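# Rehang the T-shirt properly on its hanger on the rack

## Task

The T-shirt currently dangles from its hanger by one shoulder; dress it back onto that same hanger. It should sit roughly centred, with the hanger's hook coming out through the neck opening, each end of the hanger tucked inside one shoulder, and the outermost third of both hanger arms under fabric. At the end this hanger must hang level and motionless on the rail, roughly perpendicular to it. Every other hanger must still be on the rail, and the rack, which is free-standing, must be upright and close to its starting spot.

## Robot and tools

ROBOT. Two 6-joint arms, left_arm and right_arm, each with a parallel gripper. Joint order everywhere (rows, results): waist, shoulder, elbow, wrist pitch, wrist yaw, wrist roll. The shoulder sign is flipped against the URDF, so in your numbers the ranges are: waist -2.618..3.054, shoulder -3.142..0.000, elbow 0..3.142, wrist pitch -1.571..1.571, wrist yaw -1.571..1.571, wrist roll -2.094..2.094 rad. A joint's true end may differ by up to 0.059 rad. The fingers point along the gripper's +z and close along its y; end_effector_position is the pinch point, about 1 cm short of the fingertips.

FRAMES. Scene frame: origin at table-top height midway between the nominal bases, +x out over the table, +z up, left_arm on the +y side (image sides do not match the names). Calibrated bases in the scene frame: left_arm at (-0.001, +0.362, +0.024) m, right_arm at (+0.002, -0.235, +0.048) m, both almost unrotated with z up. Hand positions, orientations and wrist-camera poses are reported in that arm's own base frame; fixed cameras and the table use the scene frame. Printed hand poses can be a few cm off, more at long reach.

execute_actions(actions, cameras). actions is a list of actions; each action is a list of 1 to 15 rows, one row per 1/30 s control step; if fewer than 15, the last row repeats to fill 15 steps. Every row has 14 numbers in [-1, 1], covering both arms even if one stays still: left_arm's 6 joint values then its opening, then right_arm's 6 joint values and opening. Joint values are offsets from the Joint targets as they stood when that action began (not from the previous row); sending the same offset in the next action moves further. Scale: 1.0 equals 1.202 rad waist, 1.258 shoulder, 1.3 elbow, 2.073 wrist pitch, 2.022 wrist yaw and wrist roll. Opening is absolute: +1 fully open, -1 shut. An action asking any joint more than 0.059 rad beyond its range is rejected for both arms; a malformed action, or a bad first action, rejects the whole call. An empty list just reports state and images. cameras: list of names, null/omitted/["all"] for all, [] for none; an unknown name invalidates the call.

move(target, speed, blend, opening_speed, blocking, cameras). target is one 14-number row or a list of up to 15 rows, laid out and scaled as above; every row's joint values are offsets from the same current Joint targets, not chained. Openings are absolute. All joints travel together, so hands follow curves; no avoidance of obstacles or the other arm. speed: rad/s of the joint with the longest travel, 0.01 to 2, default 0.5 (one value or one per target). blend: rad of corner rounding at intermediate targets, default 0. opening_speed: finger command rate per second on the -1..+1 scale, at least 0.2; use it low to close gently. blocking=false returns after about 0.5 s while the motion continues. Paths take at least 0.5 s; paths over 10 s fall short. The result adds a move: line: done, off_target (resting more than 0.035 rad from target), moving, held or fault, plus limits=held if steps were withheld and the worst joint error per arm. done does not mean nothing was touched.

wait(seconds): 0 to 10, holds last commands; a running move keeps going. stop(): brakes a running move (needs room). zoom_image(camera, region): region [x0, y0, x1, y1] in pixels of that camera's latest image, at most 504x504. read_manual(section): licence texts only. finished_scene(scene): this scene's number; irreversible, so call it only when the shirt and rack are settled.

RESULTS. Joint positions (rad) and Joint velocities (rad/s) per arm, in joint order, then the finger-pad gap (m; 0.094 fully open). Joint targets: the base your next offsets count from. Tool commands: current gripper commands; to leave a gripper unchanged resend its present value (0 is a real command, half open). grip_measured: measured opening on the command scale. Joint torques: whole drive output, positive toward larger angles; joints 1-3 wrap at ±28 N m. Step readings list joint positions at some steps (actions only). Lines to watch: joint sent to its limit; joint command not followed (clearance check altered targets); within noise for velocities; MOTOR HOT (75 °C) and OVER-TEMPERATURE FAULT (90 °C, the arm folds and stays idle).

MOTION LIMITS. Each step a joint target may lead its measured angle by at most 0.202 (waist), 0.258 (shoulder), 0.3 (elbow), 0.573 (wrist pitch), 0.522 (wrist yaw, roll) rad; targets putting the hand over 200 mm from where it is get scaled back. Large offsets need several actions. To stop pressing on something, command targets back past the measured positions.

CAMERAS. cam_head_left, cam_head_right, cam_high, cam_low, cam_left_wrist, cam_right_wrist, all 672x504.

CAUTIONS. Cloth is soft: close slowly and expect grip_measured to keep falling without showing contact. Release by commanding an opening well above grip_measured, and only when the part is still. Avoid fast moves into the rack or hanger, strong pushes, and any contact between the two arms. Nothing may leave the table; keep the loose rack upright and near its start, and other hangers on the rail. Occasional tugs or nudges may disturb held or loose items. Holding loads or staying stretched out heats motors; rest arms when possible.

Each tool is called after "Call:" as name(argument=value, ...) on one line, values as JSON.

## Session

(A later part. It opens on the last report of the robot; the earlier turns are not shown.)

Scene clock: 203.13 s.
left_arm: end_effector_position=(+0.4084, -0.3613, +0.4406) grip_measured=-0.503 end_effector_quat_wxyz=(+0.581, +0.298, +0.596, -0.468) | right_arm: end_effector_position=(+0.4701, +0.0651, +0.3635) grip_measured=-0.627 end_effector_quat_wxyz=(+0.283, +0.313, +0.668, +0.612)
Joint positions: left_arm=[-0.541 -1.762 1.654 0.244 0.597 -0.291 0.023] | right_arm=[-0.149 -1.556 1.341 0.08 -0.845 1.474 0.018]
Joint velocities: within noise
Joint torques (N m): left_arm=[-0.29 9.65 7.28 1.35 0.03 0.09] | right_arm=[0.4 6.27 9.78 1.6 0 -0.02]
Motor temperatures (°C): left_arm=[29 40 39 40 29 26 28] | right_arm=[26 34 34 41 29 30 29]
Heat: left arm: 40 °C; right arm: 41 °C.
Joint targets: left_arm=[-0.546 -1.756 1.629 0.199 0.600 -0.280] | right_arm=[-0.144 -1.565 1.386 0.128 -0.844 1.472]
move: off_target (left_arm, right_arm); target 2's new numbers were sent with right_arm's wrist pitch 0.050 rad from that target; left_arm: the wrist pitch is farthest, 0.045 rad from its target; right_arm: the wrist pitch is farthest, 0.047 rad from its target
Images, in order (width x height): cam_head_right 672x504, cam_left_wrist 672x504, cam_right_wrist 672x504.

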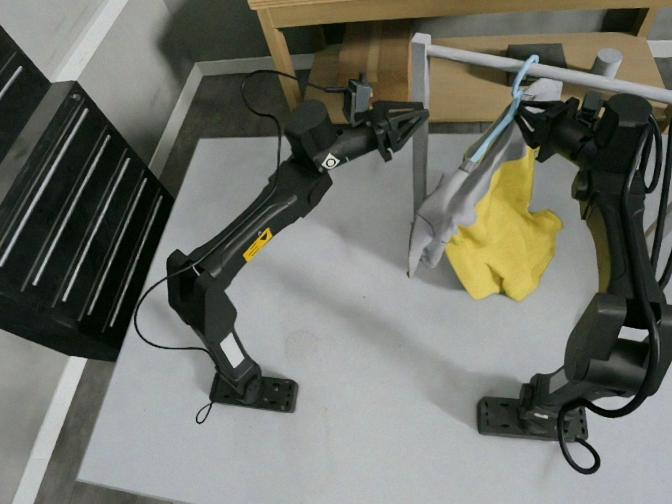

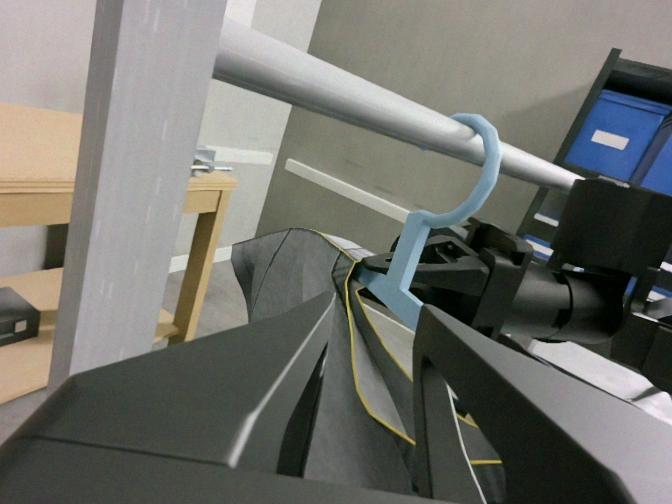

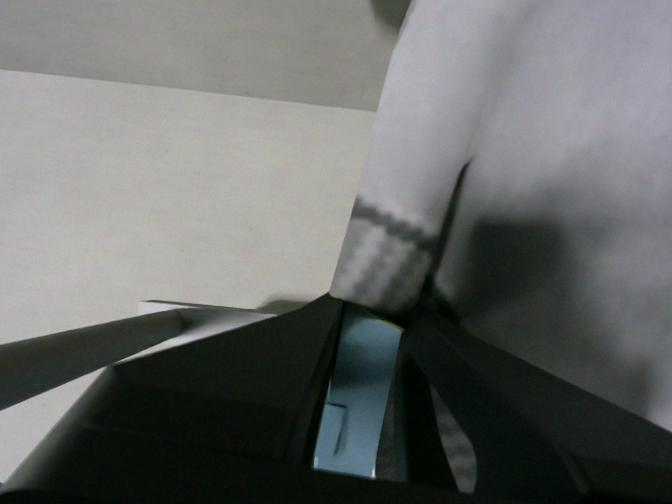

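Call:
move(target=[0,0,0,0,0,0,-0.5,-0.0478,-0.1190,0.1004,0.0063,-0.0280,-0.0054,-0.63], speed=0.12, cameras=["cam_right_wrist","cam_left_wrist","cam_head_right"])

Scene clock: 205.90 s.
left_arm: end_effector_position=(+0.4084, -0.3613, +0.4406) grip_measured=-0.503 end_effector_quat_wxyz=(+0.581, +0.298, +0.596, -0.468) | right_arm: end_effector_position=(+0.5030, +0.0463, +0.3721) grip_measured=-0.628 end_effector_quat_wxyz=(+0.299, +0.297, +0.663, +0.619)
Joint positions: left_arm=[-0.541 -1.762 1.654 0.244 0.597 -0.291 0.023] | right_arm=[-0.187 -1.689 1.478 0.123 -0.886 1.474 0.017]
Joint velocities: within noise
Joint torques (N m): left_arm=[-0.58 9.46 7.2 1.37 0.03 0.08] | right_arm=[-1.13 6.12 9.21 1.31 -0.14 -0.12]
Motor temperatures (°C): left_arm=[29 39 39 40 29 26 28] | right_arm=[26 34 35 42 29 30 29]
Heat: left arm: 40 °C; right arm: 42 °C.
Joint targets: left_arm=[-0.546 -1.756 1.629 0.199 0.600 -0.280] | right_arm=[-0.201 -1.715 1.516 0.141 -0.901 1.461]
move: off_target (left_arm, right_arm); left_arm: the wrist pitch is farthest, 0.045 rad from its target; right_arm: the elbow is farthest, 0.039 rad from its target
Images, in order (width x height): cam_head_right 672x504, cam_left_wrist 672x504, cam_right_wrist 672x504.

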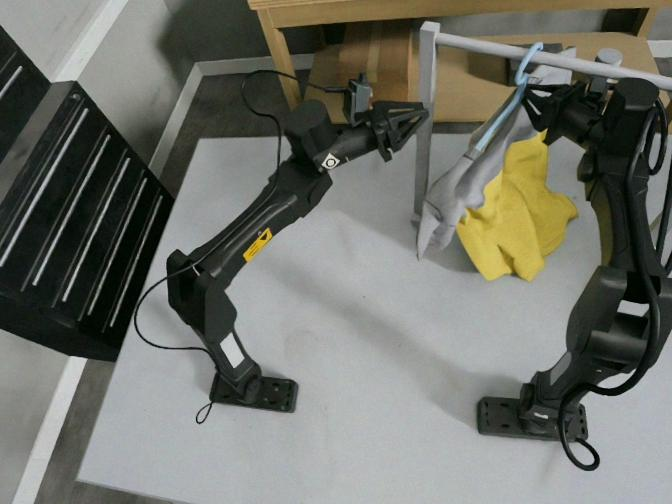

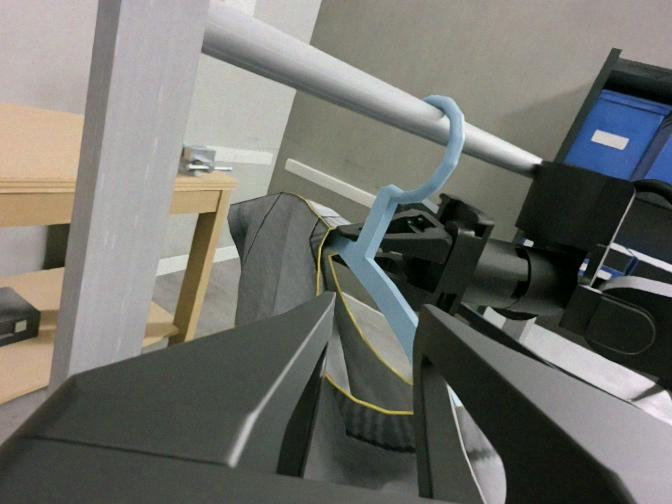

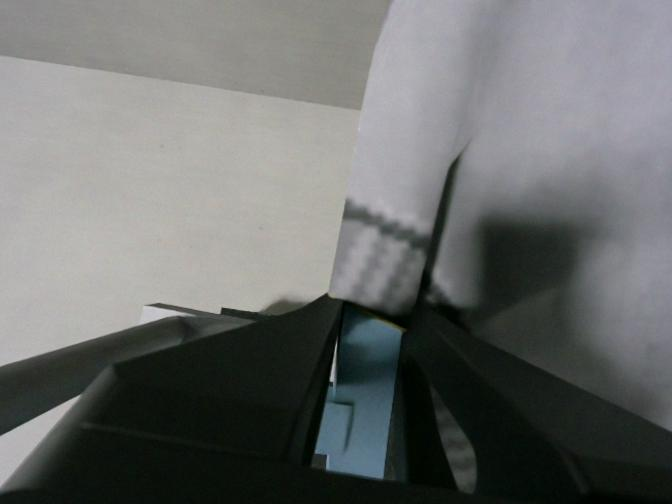

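Call:
move(target=[0,0,0,0,0,-0.638,-0.2,0.0191,0.0476,-0.0402,-0.0025,0.0112,0.002,-0.63], speed=0.8, cameras=["cam_right_wrist","cam_left_wrist","cam_head_right","cam_head_left"])

Scene clock: 210.43 s.
left_arm: end_effector_position=(+0.4084, -0.3613, +0.4402) grip_measured=-0.203 end_effector_quat_wxyz=(+0.186, -0.117, +0.656, -0.722) | right_arm: end_effector_position=(+0.5032, +0.0477, +0.3727) grip_measured=-0.628 end_effector_quat_wxyz=(+0.300, +0.297, +0.663, +0.619)
Joint positions: left_arm=[-0.541 -1.762 1.654 0.243 0.597 -1.571 0.037] | right_arm=[-0.183 -1.687 1.478 0.123 -0.88 1.474 0.017]
Joint velocities: within noise
Joint torques (N m): left_arm=[-0.39 9.65 7.06 1.37 0.02 -0.01] | right_arm=[0.32 11.32 5.45 1.26 0.05 -0.09]
Motor temperatures (°C): left_arm=[29 39 39 40 29 26 28] | right_arm=[26 34 35 42 29 30 28]
Heat: left arm: 40 °C; right arm: 42 °C.
Joint targets: left_arm=[-0.546 -1.756 1.629 0.199 0.600 -1.570] | right_arm=[-0.178 -1.654 1.464 0.135 -0.878 1.465]
move: off_target (left_arm); left_arm: the wrist pitch is farthest, 0.044 rad from its target
Images, in order (width x height): cam_head_left 672x504, cam_head_right 672x504, cam_left_wrist 672x504, cam_right_wrist 672x504.

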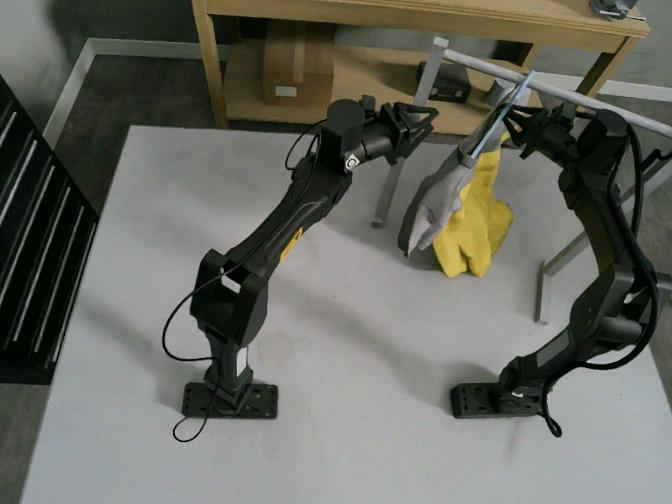

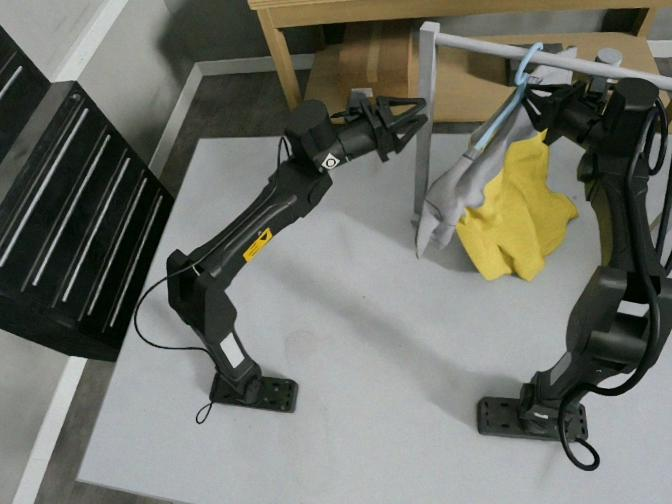

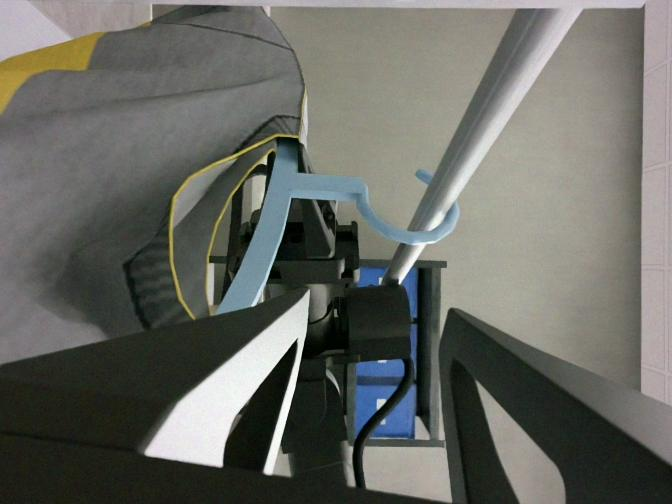

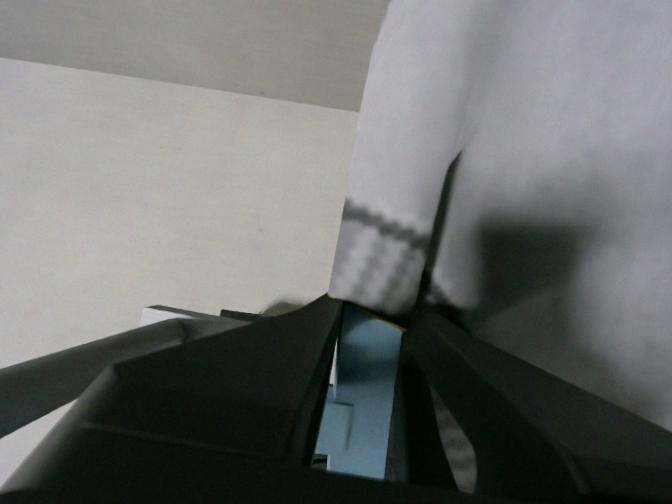

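Call:
move(target=[0,0,0,0,0,0,-0.2,0.0283,0.0707,-0.0600,-0.0034,0.0168,0.099,-0.45], speed=0.2, cameras=["cam_right_wrist","cam_left_wrist","cam_head_right"])

Scene clock: 214.00 s.
left_arm: end_effector_position=(+0.4084, -0.3613, +0.4402) grip_measured=-0.203 end_effector_quat_wxyz=(+0.186, -0.117, +0.656, -0.722) | right_arm: end_effector_position=(+0.4834, +0.0632, +0.3750) grip_measured=-0.451 end_effector_quat_wxyz=(+0.242, +0.357, +0.633, +0.643)
Joint positions: left_arm=[-0.541 -1.762 1.654 0.243 0.597 -1.572 0.037] | right_arm=[-0.149 -1.603 1.396 0.123 -0.845 1.663 0.026]
Joint velocities: within noise
Joint torques (N m): left_arm=[-0.27 9.37 7.32 1.35 0.05 -0.01] | right_arm=[0.32 10.93 5.76 1.22 0.03 0.03]
Motor temperatures (°C): left_arm=[29 39 39 40 29 26 28] | right_arm=[26 35 34 42 29 30 28]
Heat: left arm: 40 °C; right arm: 42 °C.
Joint targets: left_arm=[-0.546 -1.756 1.629 0.199 0.600 -1.570] | right_arm=[-0.144 -1.566 1.386 0.128 -0.844 1.665]
move: off_target (left_arm, right_arm); left_arm: the wrist pitch is farthest, 0.044 rad from its target; right_arm: the shoulder is farthest, 0.038 rad from its target
Images, in order (width x height): cam_head_right 672x504, cam_left_wrist 672x504, cam_right_wrist 672x504.

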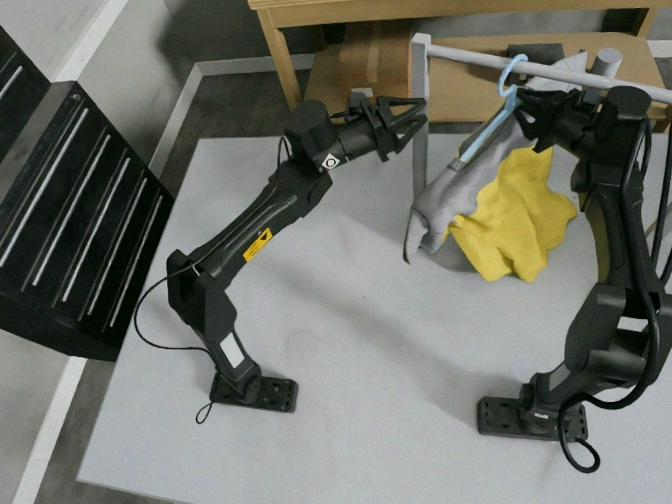

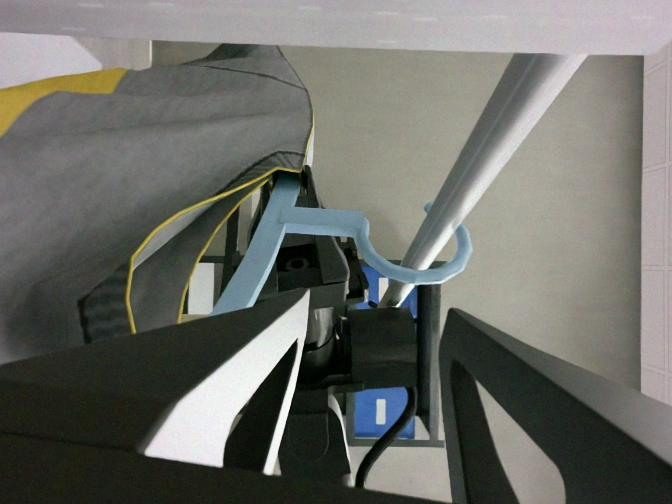

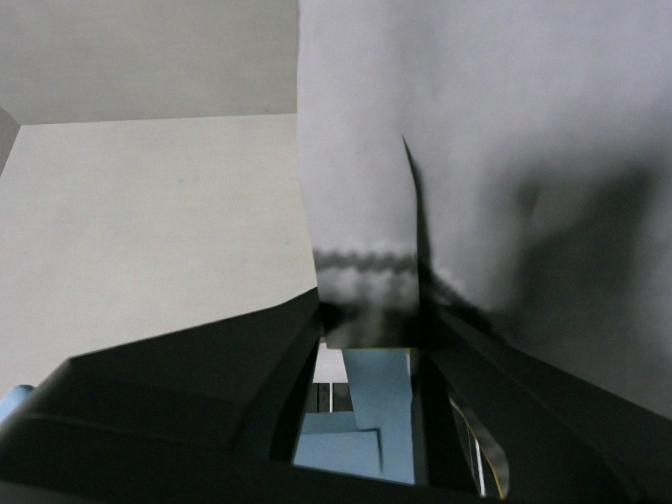

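Call:
move(target=[[-0.1947,0.1161,0.2469,-0.3386,-0.1978,0.356,0.3,-0.0819,0.0687,-0.0502,-0.0203,-0.0479,-0.0105,-0.45],[-0.3881,0.0525,0.4892,-0.6966,-0.3885,0.7122,0.3,-0.0819,0.0687,-0.0502,-0.0203,-0.0479,-0.0105,-0.45]], speed=0.7, blend=0.1, opening_speed=1.0)

Scene clock: 222.27 s.
left_arm: end_effector_position=(+0.2489, -0.3383, +0.4198) grip_measured=+0.297 end_effector_quat_wxyz=(+0.421, +0.339, +0.821, -0.184) | right_arm: end_effector_position=(+0.4583, +0.0363, +0.3747) grip_measured=-0.451 end_effector_quat_wxyz=(+0.237, +0.368, +0.630, +0.642)
Joint positions: left_arm=[-1.01 -1.669 2.239 -1.198 -0.167 -0.141 0.061] | right_arm=[-0.237 -1.525 1.33 0.088 -0.923 1.66 0.026]
Joint velocities: within noise
Joint torques (N m): left_arm=[-0.24 4.56 9.57 1.33 -0.25 0.11] | right_arm=[-0.43 10.93 5.75 1.13 -0.17 -0.17]
Motor temperatures (°C): left_arm=[29 39 39 40 29 26 28] | right_arm=[26 35 34 41 29 30 28]
Heat: left arm: 40 °C; right arm: 41 °C.
Joint targets: left_arm=[-1.012 -1.689 2.265 -1.245 -0.185 -0.130] | right_arm=[-0.243 -1.479 1.321 0.086 -0.941 1.644]
move: off_target (left_arm, right_arm); left_arm: the wrist pitch is farthest, 0.048 rad from its target; right_arm: the shoulder is farthest, 0.046 rad from its target

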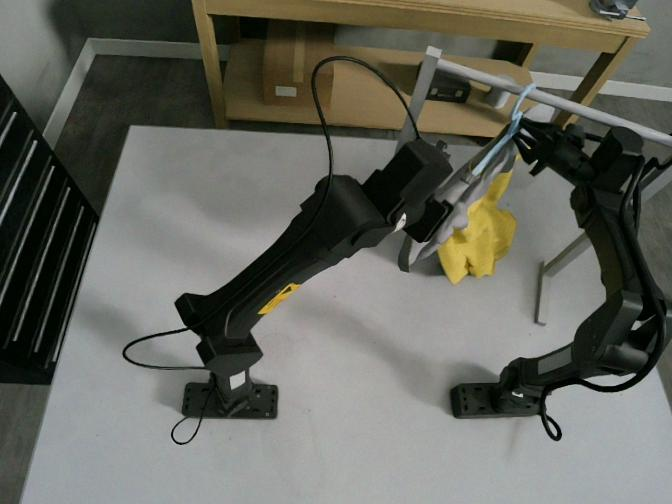

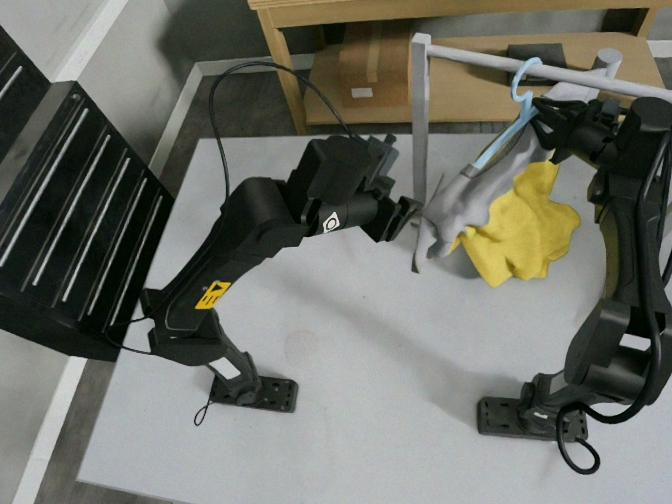

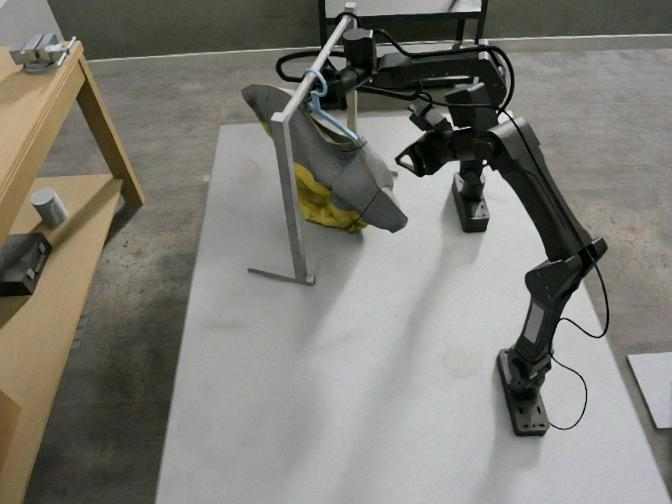

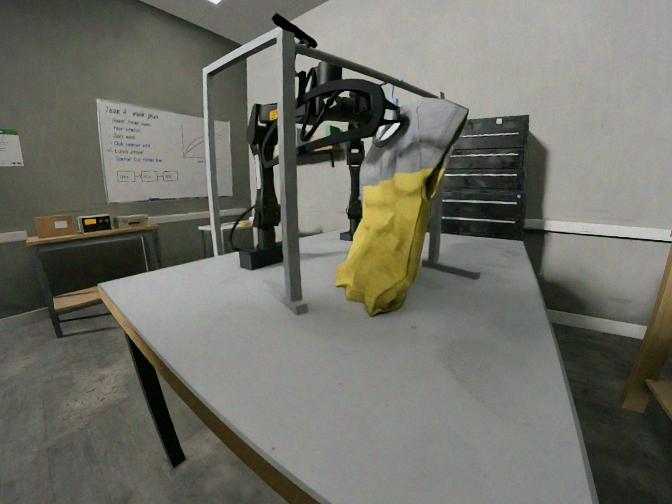

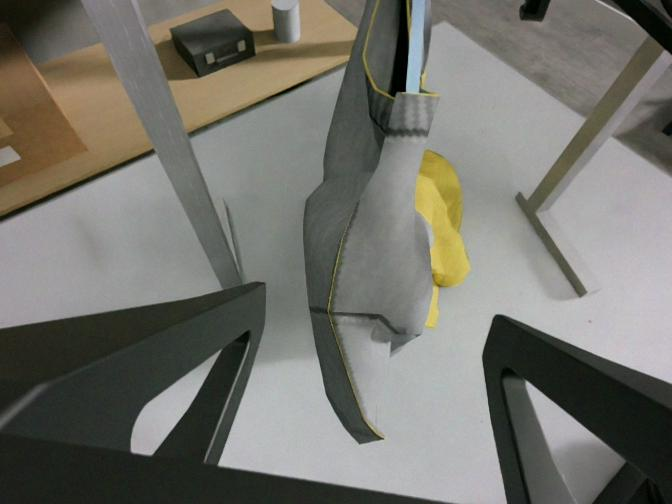

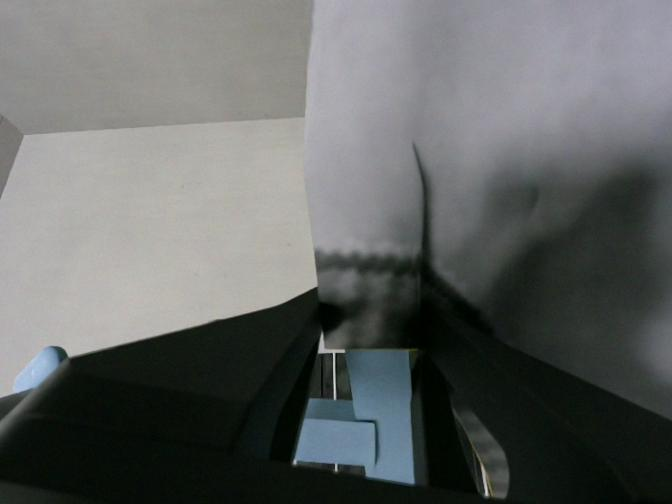

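Call:
move(target=[[0.0058,-0.1232,-0.0631,0.117,-0.005,0.0025,0.3,0,0,0,0,0,0,-0.45],[0.0058,-0.1232,-0.0631,0.117,-0.005,0.0025,-0.72,0,0,0,0,0,0,-0.45]], speed=0.2, opening_speed=1.0, cameras=["cam_left_wrist","cam_right_wrist","cam_head_right","cam_high"])

Scene clock: 226.90 s.
left_arm: end_effector_position=(+0.2865, -0.3945, +0.3711) grip_measured=-0.717 end_effector_quat_wxyz=(+0.414, +0.342, +0.826, -0.172) | right_arm: end_effector_position=(+0.4583, +0.0363, +0.3747) grip_measured=-0.451 end_effector_quat_wxyz=(+0.237, +0.368, +0.630, +0.642)
Joint positions: left_arm=[-1.01 -1.824 2.204 -1.033 -0.178 -0.136 0.013] | right_arm=[-0.237 -1.525 1.33 0.088 -0.923 1.66 0.026]
Joint velocities: within noise
Joint torques (N m): left_arm=[0.47 6.89 6.19 2.04 -0.24 0.06] | right_arm=[-0.43 10.93 5.78 1.13 -0.17 -0.16]
Motor temperatures (°C): left_arm=[29 39 39 40 29 26 28] | right_arm=[26 35 34 41 29 30 28]
Heat: left arm: 40 °C; right arm: 41 °C.
Joint targets: left_arm=[-1.005 -1.845 2.183 -1.002 -0.195 -0.125] | right_arm=[-0.243 -1.479 1.321 0.086 -0.941 1.644]
move: off_target (right_arm); right_arm: the shoulder is farthest, 0.046 rad from its target
Images, in order (width x height): cam_head_right 672x504, cam_high 672x504, cam_left_wrist 672x504, cam_right_wrist 672x504.

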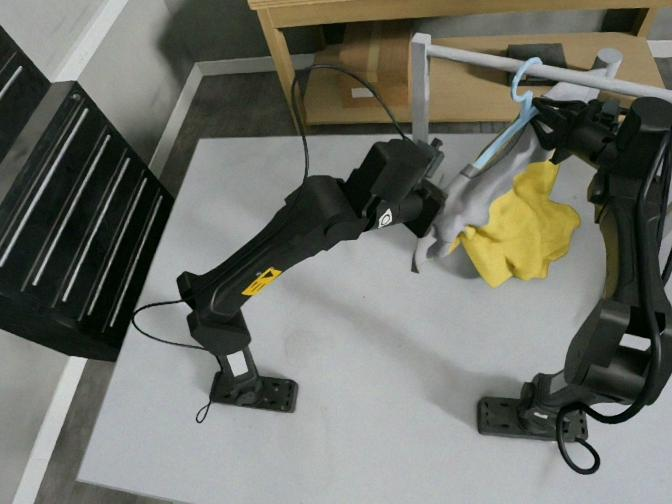

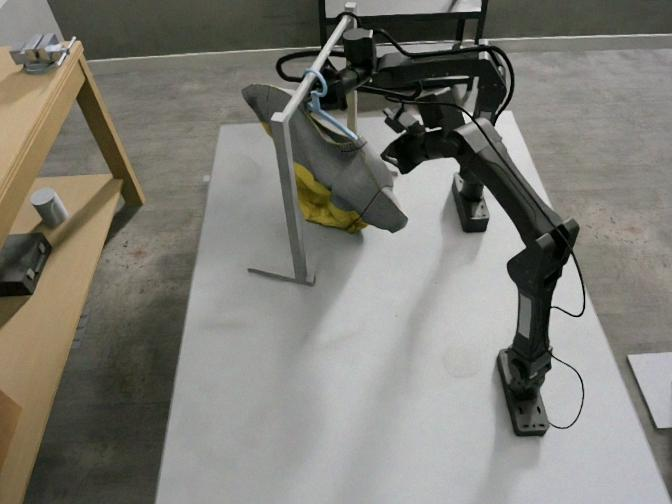

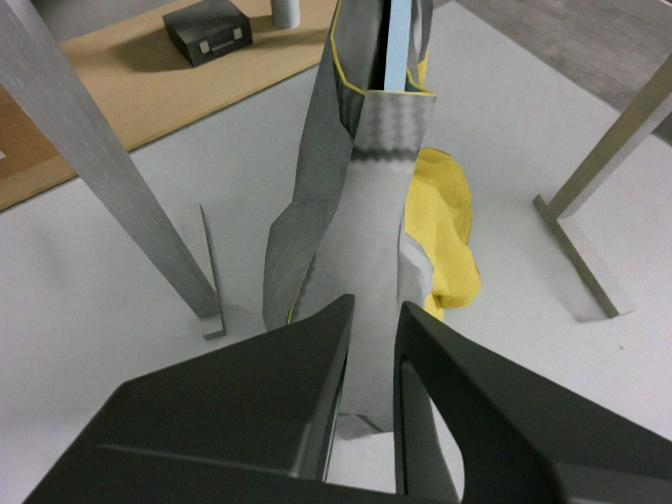

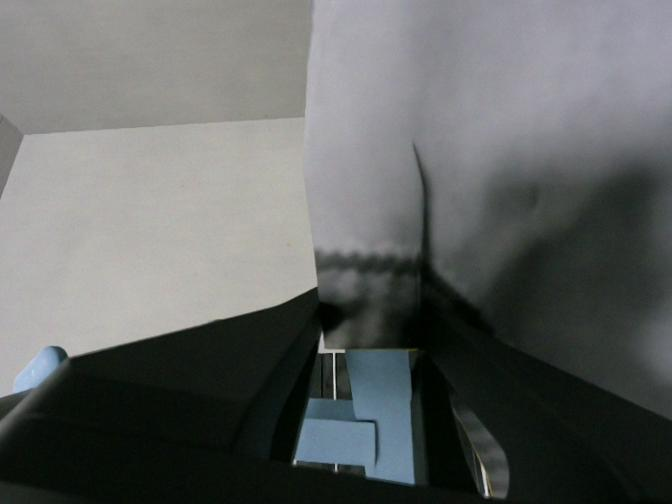

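Call:
move(target=[0,0,0,0,0,0,-0.95,-0.1126,0.0944,-0.0690,-0.0279,-0.0658,-0.0144,-0.2], speed=0.12, cameras=["cam_left_wrist","cam_right_wrist","cam_head_right"])

Scene clock: 229.90 s.
left_arm: end_effector_position=(+0.2865, -0.3945, +0.3711) grip_measured=-0.947 end_effector_quat_wxyz=(+0.414, +0.343, +0.826, -0.172) | right_arm: end_effector_position=(+0.4114, +0.0071, +0.3869) grip_measured=-0.202 end_effector_quat_wxyz=(+0.247, +0.356, +0.630, +0.644)
Joint positions: left_arm=[-1.01 -1.824 2.204 -1.033 -0.178 -0.135 0.003] | right_arm=[-0.373 -1.391 1.246 0.047 -1.061 1.634 0.038]
Joint velocities: within noise
Joint torques (N m): left_arm=[0.38 6.8 6.35 2.05 -0.25 0.11] | right_arm=[-0.39 8.05 5.26 0.93 -0.12 -0.18]
Motor temperatures (°C): left_arm=[29 39 39 41 29 26 28] | right_arm=[26 35 34 41 29 30 28]
Heat: left arm: 41 °C; right arm: 41 °C.
Joint targets: left_arm=[-1.005 -1.845 2.183 -1.002 -0.195 -0.125] | right_arm=[-0.378 -1.360 1.231 0.028 -1.074 1.615]
move: done
Images, in order (width x height): cam_head_right 672x504, cam_left_wrist 672x504, cam_right_wrist 672x504.

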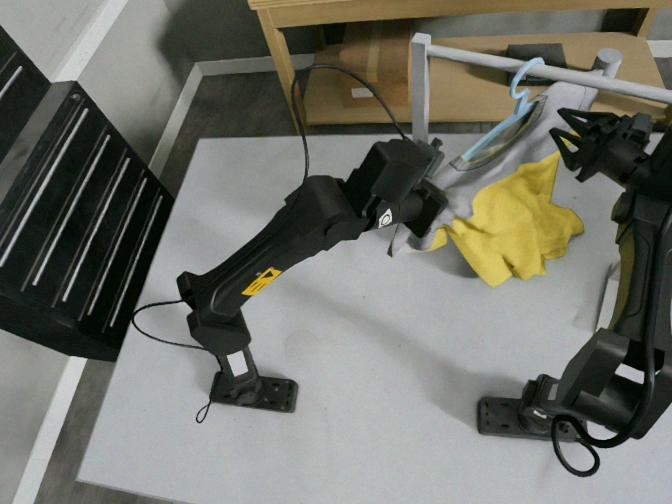

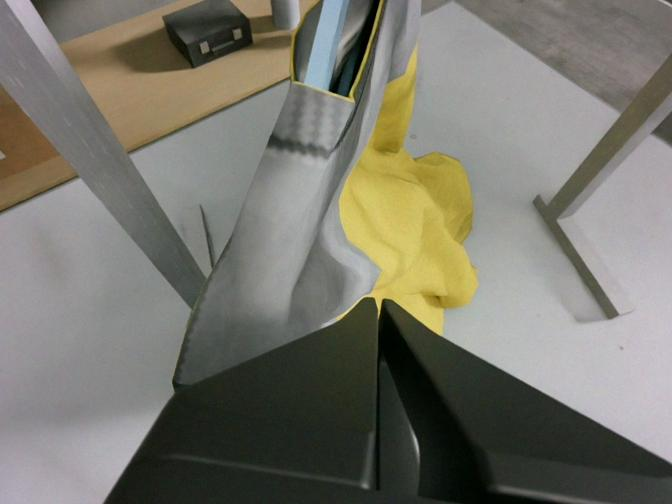

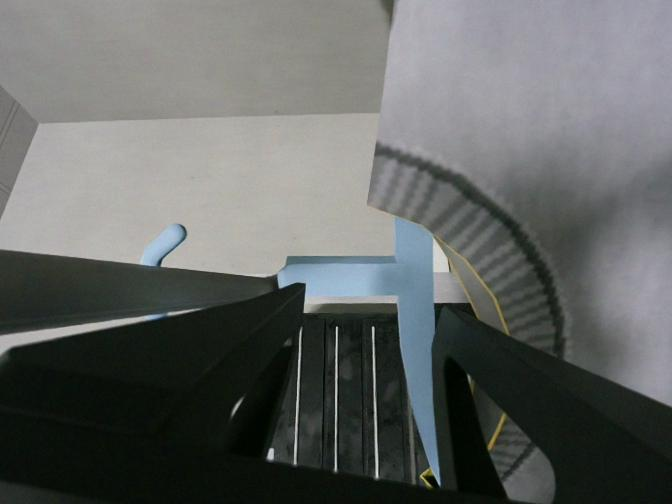

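Call:
move(target=[[0,0.0739,0.0377,-0.0702,0,0,0.35,0,0,0,0,0,0,-0.2],[0.0516,0.0596,-0.0369,0.0333,0.0279,0.0292,0.35,0,0,0,0,0,0,-0.2]], speed=0.4, blend=0.03, cameras=["cam_left_wrist","cam_right_wrist"])

Scene clock: 233.67 s.
left_arm: end_effector_position=(+0.3036, -0.3771, +0.3897) grip_measured=+0.347 end_effector_quat_wxyz=(+0.444, +0.339, +0.810, -0.177) | right_arm: end_effector_position=(+0.4114, +0.0071, +0.3866) grip_measured=-0.202 end_effector_quat_wxyz=(+0.246, +0.357, +0.630, +0.644)
Joint positions: left_arm=[-0.947 -1.772 2.157 -0.966 -0.143 -0.077 0.063] | right_arm=[-0.373 -1.391 1.246 0.045 -1.061 1.634 0.038]
Joint velocities: within noise
Joint torques (N m): left_arm=[0.4 8.14 6.24 2.11 0.04 0.11] | right_arm=[-0.38 8.06 5.27 0.94 -0.11 -0.18]
Motor temperatures (°C): left_arm=[29 39 38 41 29 26 28] | right_arm=[26 35 34 40 29 30 28]
Heat: left arm: 41 °C; right arm: 40 °C.
Joint targets: left_arm=[-0.943 -1.770 2.135 -0.933 -0.139 -0.065] | right_arm=[-0.378 -1.360 1.231 0.028 -1.074 1.615]
move: done
Images, in order (width x height): cam_left_wrist 672x504, cam_right_wrist 672x504.

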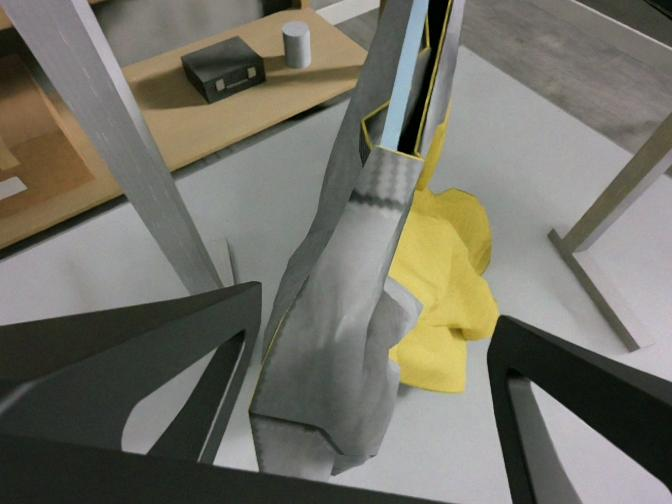

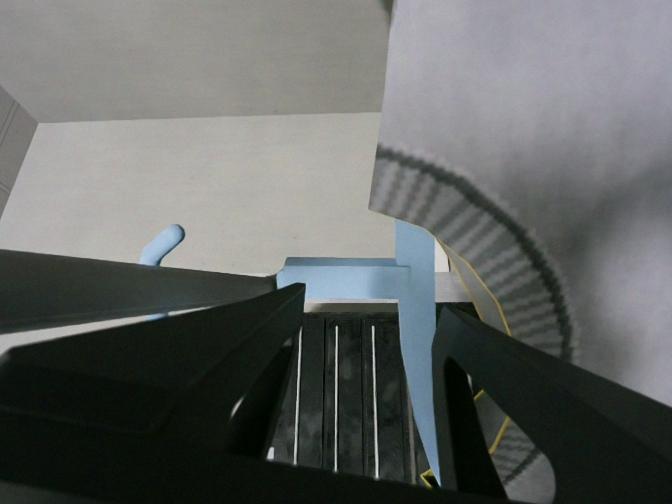

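Call:
move(target=[[0.015,-0.1232,0.0423,0.0449,0.0091,0.003,0.35,0,0,0,0,0,0,-0.2],[0.015,-0.1232,0.0423,0.0449,0.0091,0.003,-0.85,0,0,0,0,0,0,-0.2]], speed=0.2, opening_speed=1.0, cameras=["cam_left_wrist","cam_right_wrist"])

Scene clock: 237.10 s.
left_arm: end_effector_position=(+0.3344, -0.4112, +0.3467) grip_measured=-0.831 end_effector_quat_wxyz=(+0.430, +0.347, +0.815, -0.172) | right_arm: end_effector_position=(+0.4114, +0.0071, +0.3866) grip_measured=-0.202 end_effector_quat_wxyz=(+0.246, +0.357, +0.630, +0.644)
Joint positions: left_arm=[-0.93 -1.902 2.162 -0.872 -0.12 -0.063 0.008] | right_arm=[-0.373 -1.391 1.246 0.045 -1.061 1.634 0.038]
Joint velocities: within noise
Joint torques (N m): left_arm=[0.44 7.61 11.08 2.07 -0.03 0.1] | right_arm=[-0.36 8.06 5.31 0.94 -0.11 -0.18]
Motor temperatures (°C): left_arm=[29 39 39 42 29 26 28] | right_arm=[26 35 34 40 29 30 28]
Heat: left arm: 42 °C; right arm: 40 °C.
Joint targets: left_arm=[-0.925 -1.925 2.191 -0.840 -0.121 -0.059] | right_arm=[-0.378 -1.360 1.231 0.028 -1.074 1.615]
move: done
Images, in order (width x height): cam_left_wrist 672x504, cam_right_wrist 672x504.

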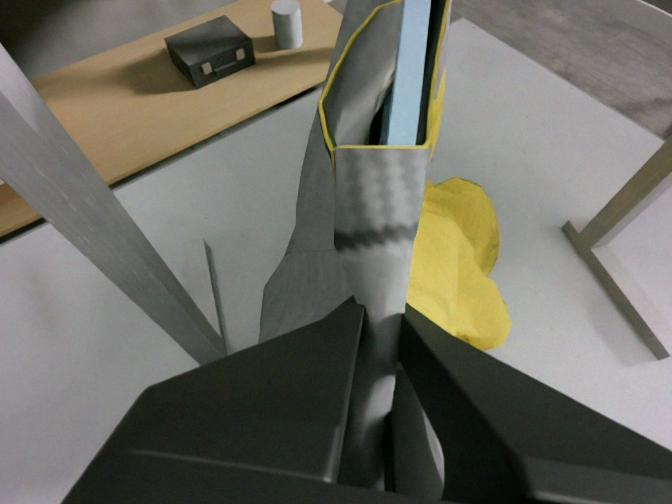

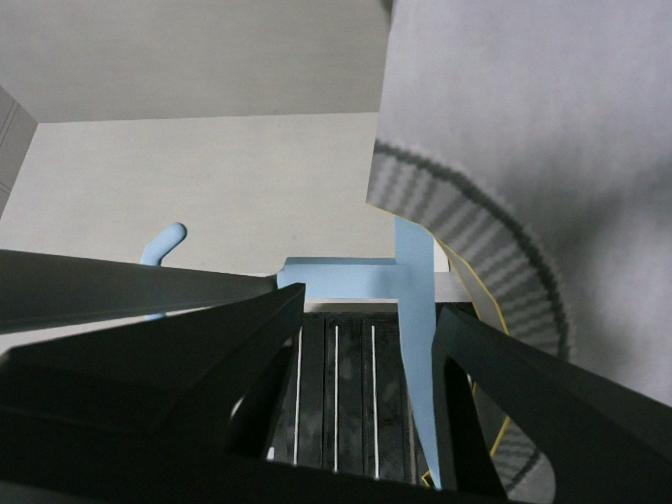

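Call:
move(target=[0,0,0,0,0,0,-0.9,0.0499,-0.0799,0.0431,0.0521,0.0292,0.0025,-0.45], speed=0.25, cameras=["cam_right_wrist"])

Scene clock: 238.77 s.
left_arm: end_effector_position=(+0.3344, -0.4112, +0.3467) grip_measured=-0.835 end_effector_quat_wxyz=(+0.430, +0.347, +0.815, -0.172) | right_arm: end_effector_position=(+0.4333, +0.0159, +0.3672) grip_measured=-0.448 end_effector_quat_wxyz=(+0.236, +0.363, +0.633, +0.641)
Joint positions: left_arm=[-0.93 -1.902 2.162 -0.872 -0.12 -0.063 0.008] | right_arm=[-0.323 -1.46 1.246 0.09 -1.016 1.632 0.026]
Joint velocities: within noise
Joint torques (N m): left_arm=[0.49 7.88 11.04 2.09 0.03 0.05] | right_arm=[0.34 5.93 9.39 1.53 -0.01 -0.13]
Motor temperatures (°C): left_arm=[29 39 39 42 29 26 28] | right_arm=[26 35 34 40 29 30 28]
Heat: left arm: 42 °C; right arm: 40 °C.
Joint targets: left_arm=[-0.925 -1.925 2.191 -0.840 -0.121 -0.059] | right_arm=[-0.318 -1.461 1.287 0.136 -1.015 1.620]
move: off_target (right_arm); right_arm: the wrist pitch is farthest, 0.046 rad from its target
Images, in order (width x height): cam_right_wrist 672x504.

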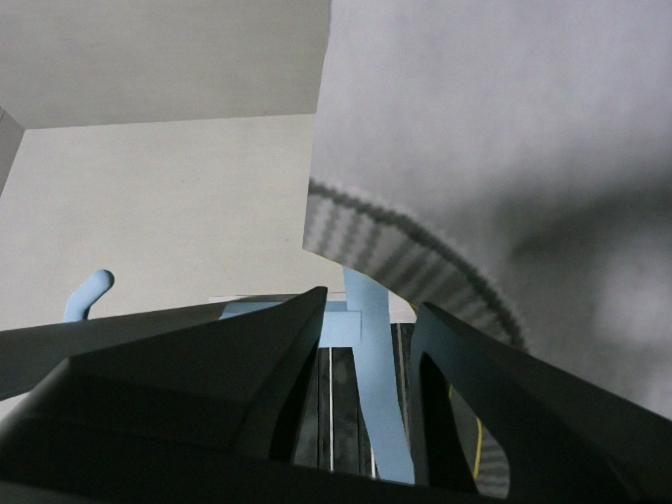

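Call:
move(target=[0,0,0,0,0,0,-0.9,0.0485,-0.0314,0.0236,0.0117,0.0270,0.0058,-0.45], speed=0.12, cameras=["cam_right_wrist","cam_left_wrist"])

Scene clock: 240.80 s.
left_arm: end_effector_position=(+0.3344, -0.4112, +0.3467) grip_measured=-0.835 end_effector_quat_wxyz=(+0.430, +0.347, +0.815, -0.172) | right_arm: end_effector_position=(+0.4466, +0.0316, +0.3685) grip_measured=-0.448 end_effector_quat_wxyz=(+0.242, +0.355, +0.636, +0.641)
Joint positions: left_arm=[-0.93 -1.902 2.162 -0.872 -0.12 -0.063 0.008] | right_arm=[-0.265 -1.492 1.272 0.114 -0.963 1.632 0.026]
Joint velocities: within noise
Joint torques (N m): left_arm=[0.51 7.87 11.38 2.07 -0.01 0.09] | right_arm=[0.34 5.71 9.77 1.55 0 -0.01]
Motor temperatures (°C): left_arm=[29 39 39 42 29 26 28] | right_arm=[26 35 34 40 29 30 28]
Heat: left arm: 42 °C; right arm: 40 °C.
Joint targets: left_arm=[-0.925 -1.925 2.191 -0.840 -0.121 -0.059] | right_arm=[-0.260 -1.500 1.318 0.161 -0.961 1.631]
move: off_target (right_arm); right_arm: the elbow is farthest, 0.046 rad from its target
Images, in order (width x height): cam_left_wrist 672x504, cam_right_wrist 672x504.

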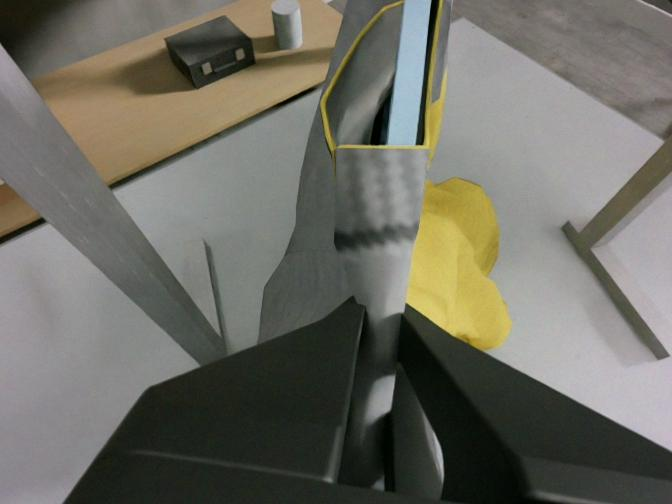

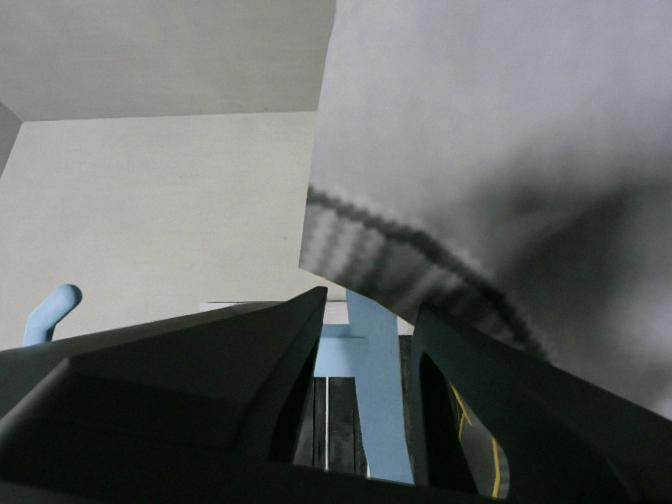

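Call:
move(target=[[0,0,0,0,0,0,-0.9,0.0245,-0.0206,0.0151,0.0061,0.0143,0.003,-0.45],[0,0,0,0,0,0,-0.9,0.0245,-0.0206,0.0151,0.0061,0.0143,0.003,-0.53]], speed=0.1, opening_speed=1.0, cameras=["cam_right_wrist","cam_head_right"])

Scene clock: 242.53 s.
left_arm: end_effector_position=(+0.3344, -0.4112, +0.3467) grip_measured=-0.835 end_effector_quat_wxyz=(+0.430, +0.347, +0.815, -0.172) | right_arm: end_effector_position=(+0.4554, +0.0392, +0.3681) grip_measured=-0.528 end_effector_quat_wxyz=(+0.242, +0.355, +0.636, +0.642)
Joint positions: left_arm=[-0.93 -1.902 2.162 -0.872 -0.12 -0.063 0.008] | right_arm=[-0.235 -1.518 1.291 0.126 -0.934 1.638 0.022]
Joint velocities: within noise
Joint torques (N m): left_arm=[0.34 7.75 11.26 2.07 0.02 0.04] | right_arm=[0.35 5.89 9.78 1.55 0.04 0.01]
Motor temperatures (°C): left_arm=[29 39 39 43 29 26 29] | right_arm=[26 35 34 40 29 30 28]
Heat: left arm: 43 °C; right arm: 40 °C.
Joint targets: left_arm=[-0.925 -1.925 2.191 -0.840 -0.121 -0.059] | right_arm=[-0.230 -1.526 1.337 0.173 -0.932 1.637]
move: off_target (right_arm); target 2's new numbers were sent with right_arm's wrist pitch 0.047 rad from that target; right_arm: the wrist pitch is farthest, 0.047 rad from its target
Images, in order (width x height): cam_head_right 672x504, cam_right_wrist 672x504.

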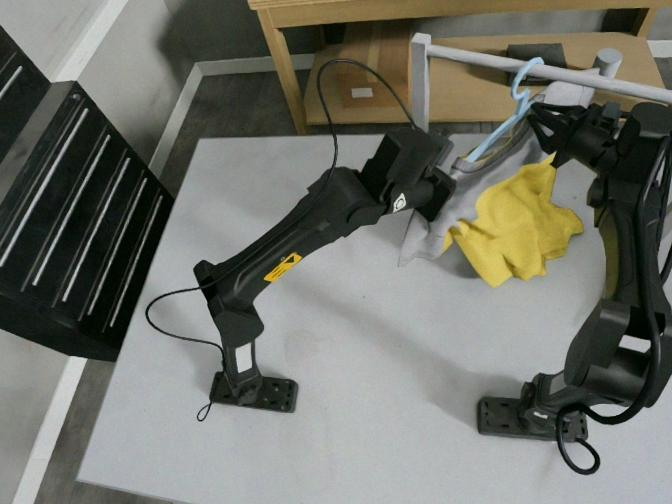

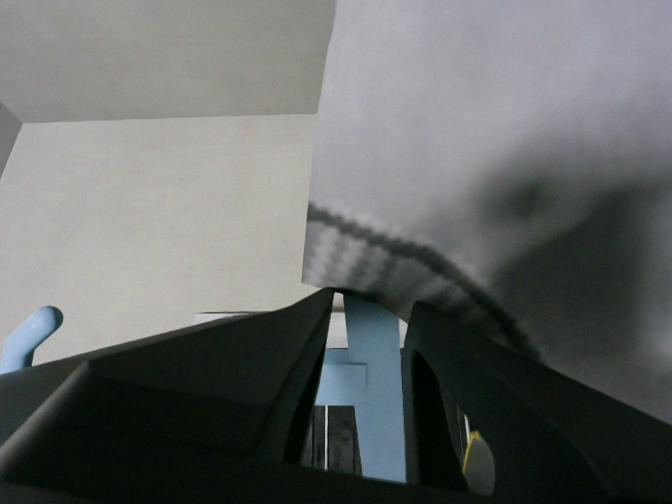

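Call:
move(target=[0,0,0,0,0,0,-0.9,-0.0651,-0.1423,0.1177,0.0058,-0.0376,0.0064,-0.53], speed=0.12, cameras=["cam_right_wrist","cam_head_right","cam_left_wrist"])

Scene clock: 245.17 s.
left_arm: end_effector_position=(+0.3400, -0.4139, +0.3553) grip_measured=-0.835 end_effector_quat_wxyz=(+0.446, +0.337, +0.809, -0.180) | right_arm: end_effector_position=(+0.4897, +0.0138, +0.3804) grip_measured=-0.528 end_effector_quat_wxyz=(+0.257, +0.331, +0.632, +0.652)
Joint positions: left_arm=[-0.927 -1.902 2.162 -0.831 -0.126 -0.069 0.008] | right_arm=[-0.284 -1.673 1.45 0.191 -0.996 1.651 0.022]
Joint velocities: within noise
Joint torques (N m): left_arm=[-0.01 7.84 11.29 1.68 0.01 0.07] | right_arm=[-1.89 5.31 9.31 1.05 -0.06 0.01]
Motor temperatures (°C): left_arm=[29 39 39 43 29 26 29] | right_arm=[26 35 34 40 29 30 28]
Heat: left arm: 43 °C; right arm: 40 °C.
Joint targets: left_arm=[-0.925 -1.925 2.191 -0.840 -0.121 -0.059] | right_arm=[-0.309 -1.705 1.490 0.185 -1.008 1.650]
move: off_target (right_arm); right_arm: the elbow is farthest, 0.040 rad from its target
Images, in order (width x height): cam_head_right 672x504, cam_left_wrist 672x504, cam_right_wrist 672x504.

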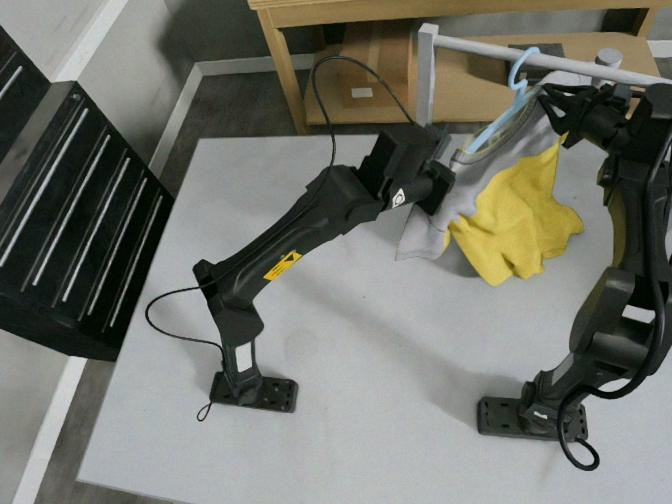

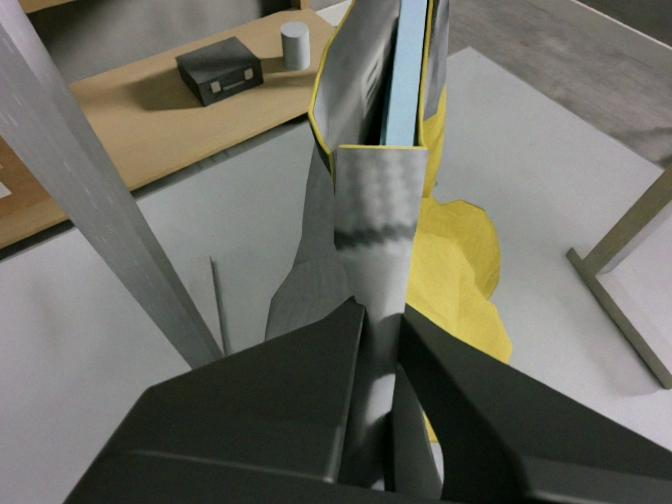

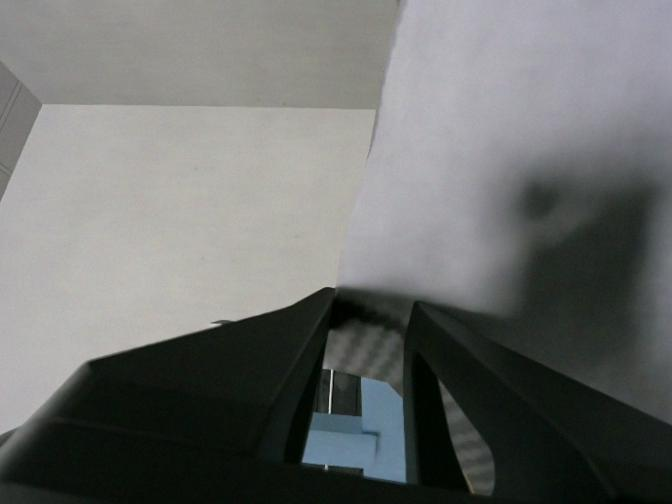

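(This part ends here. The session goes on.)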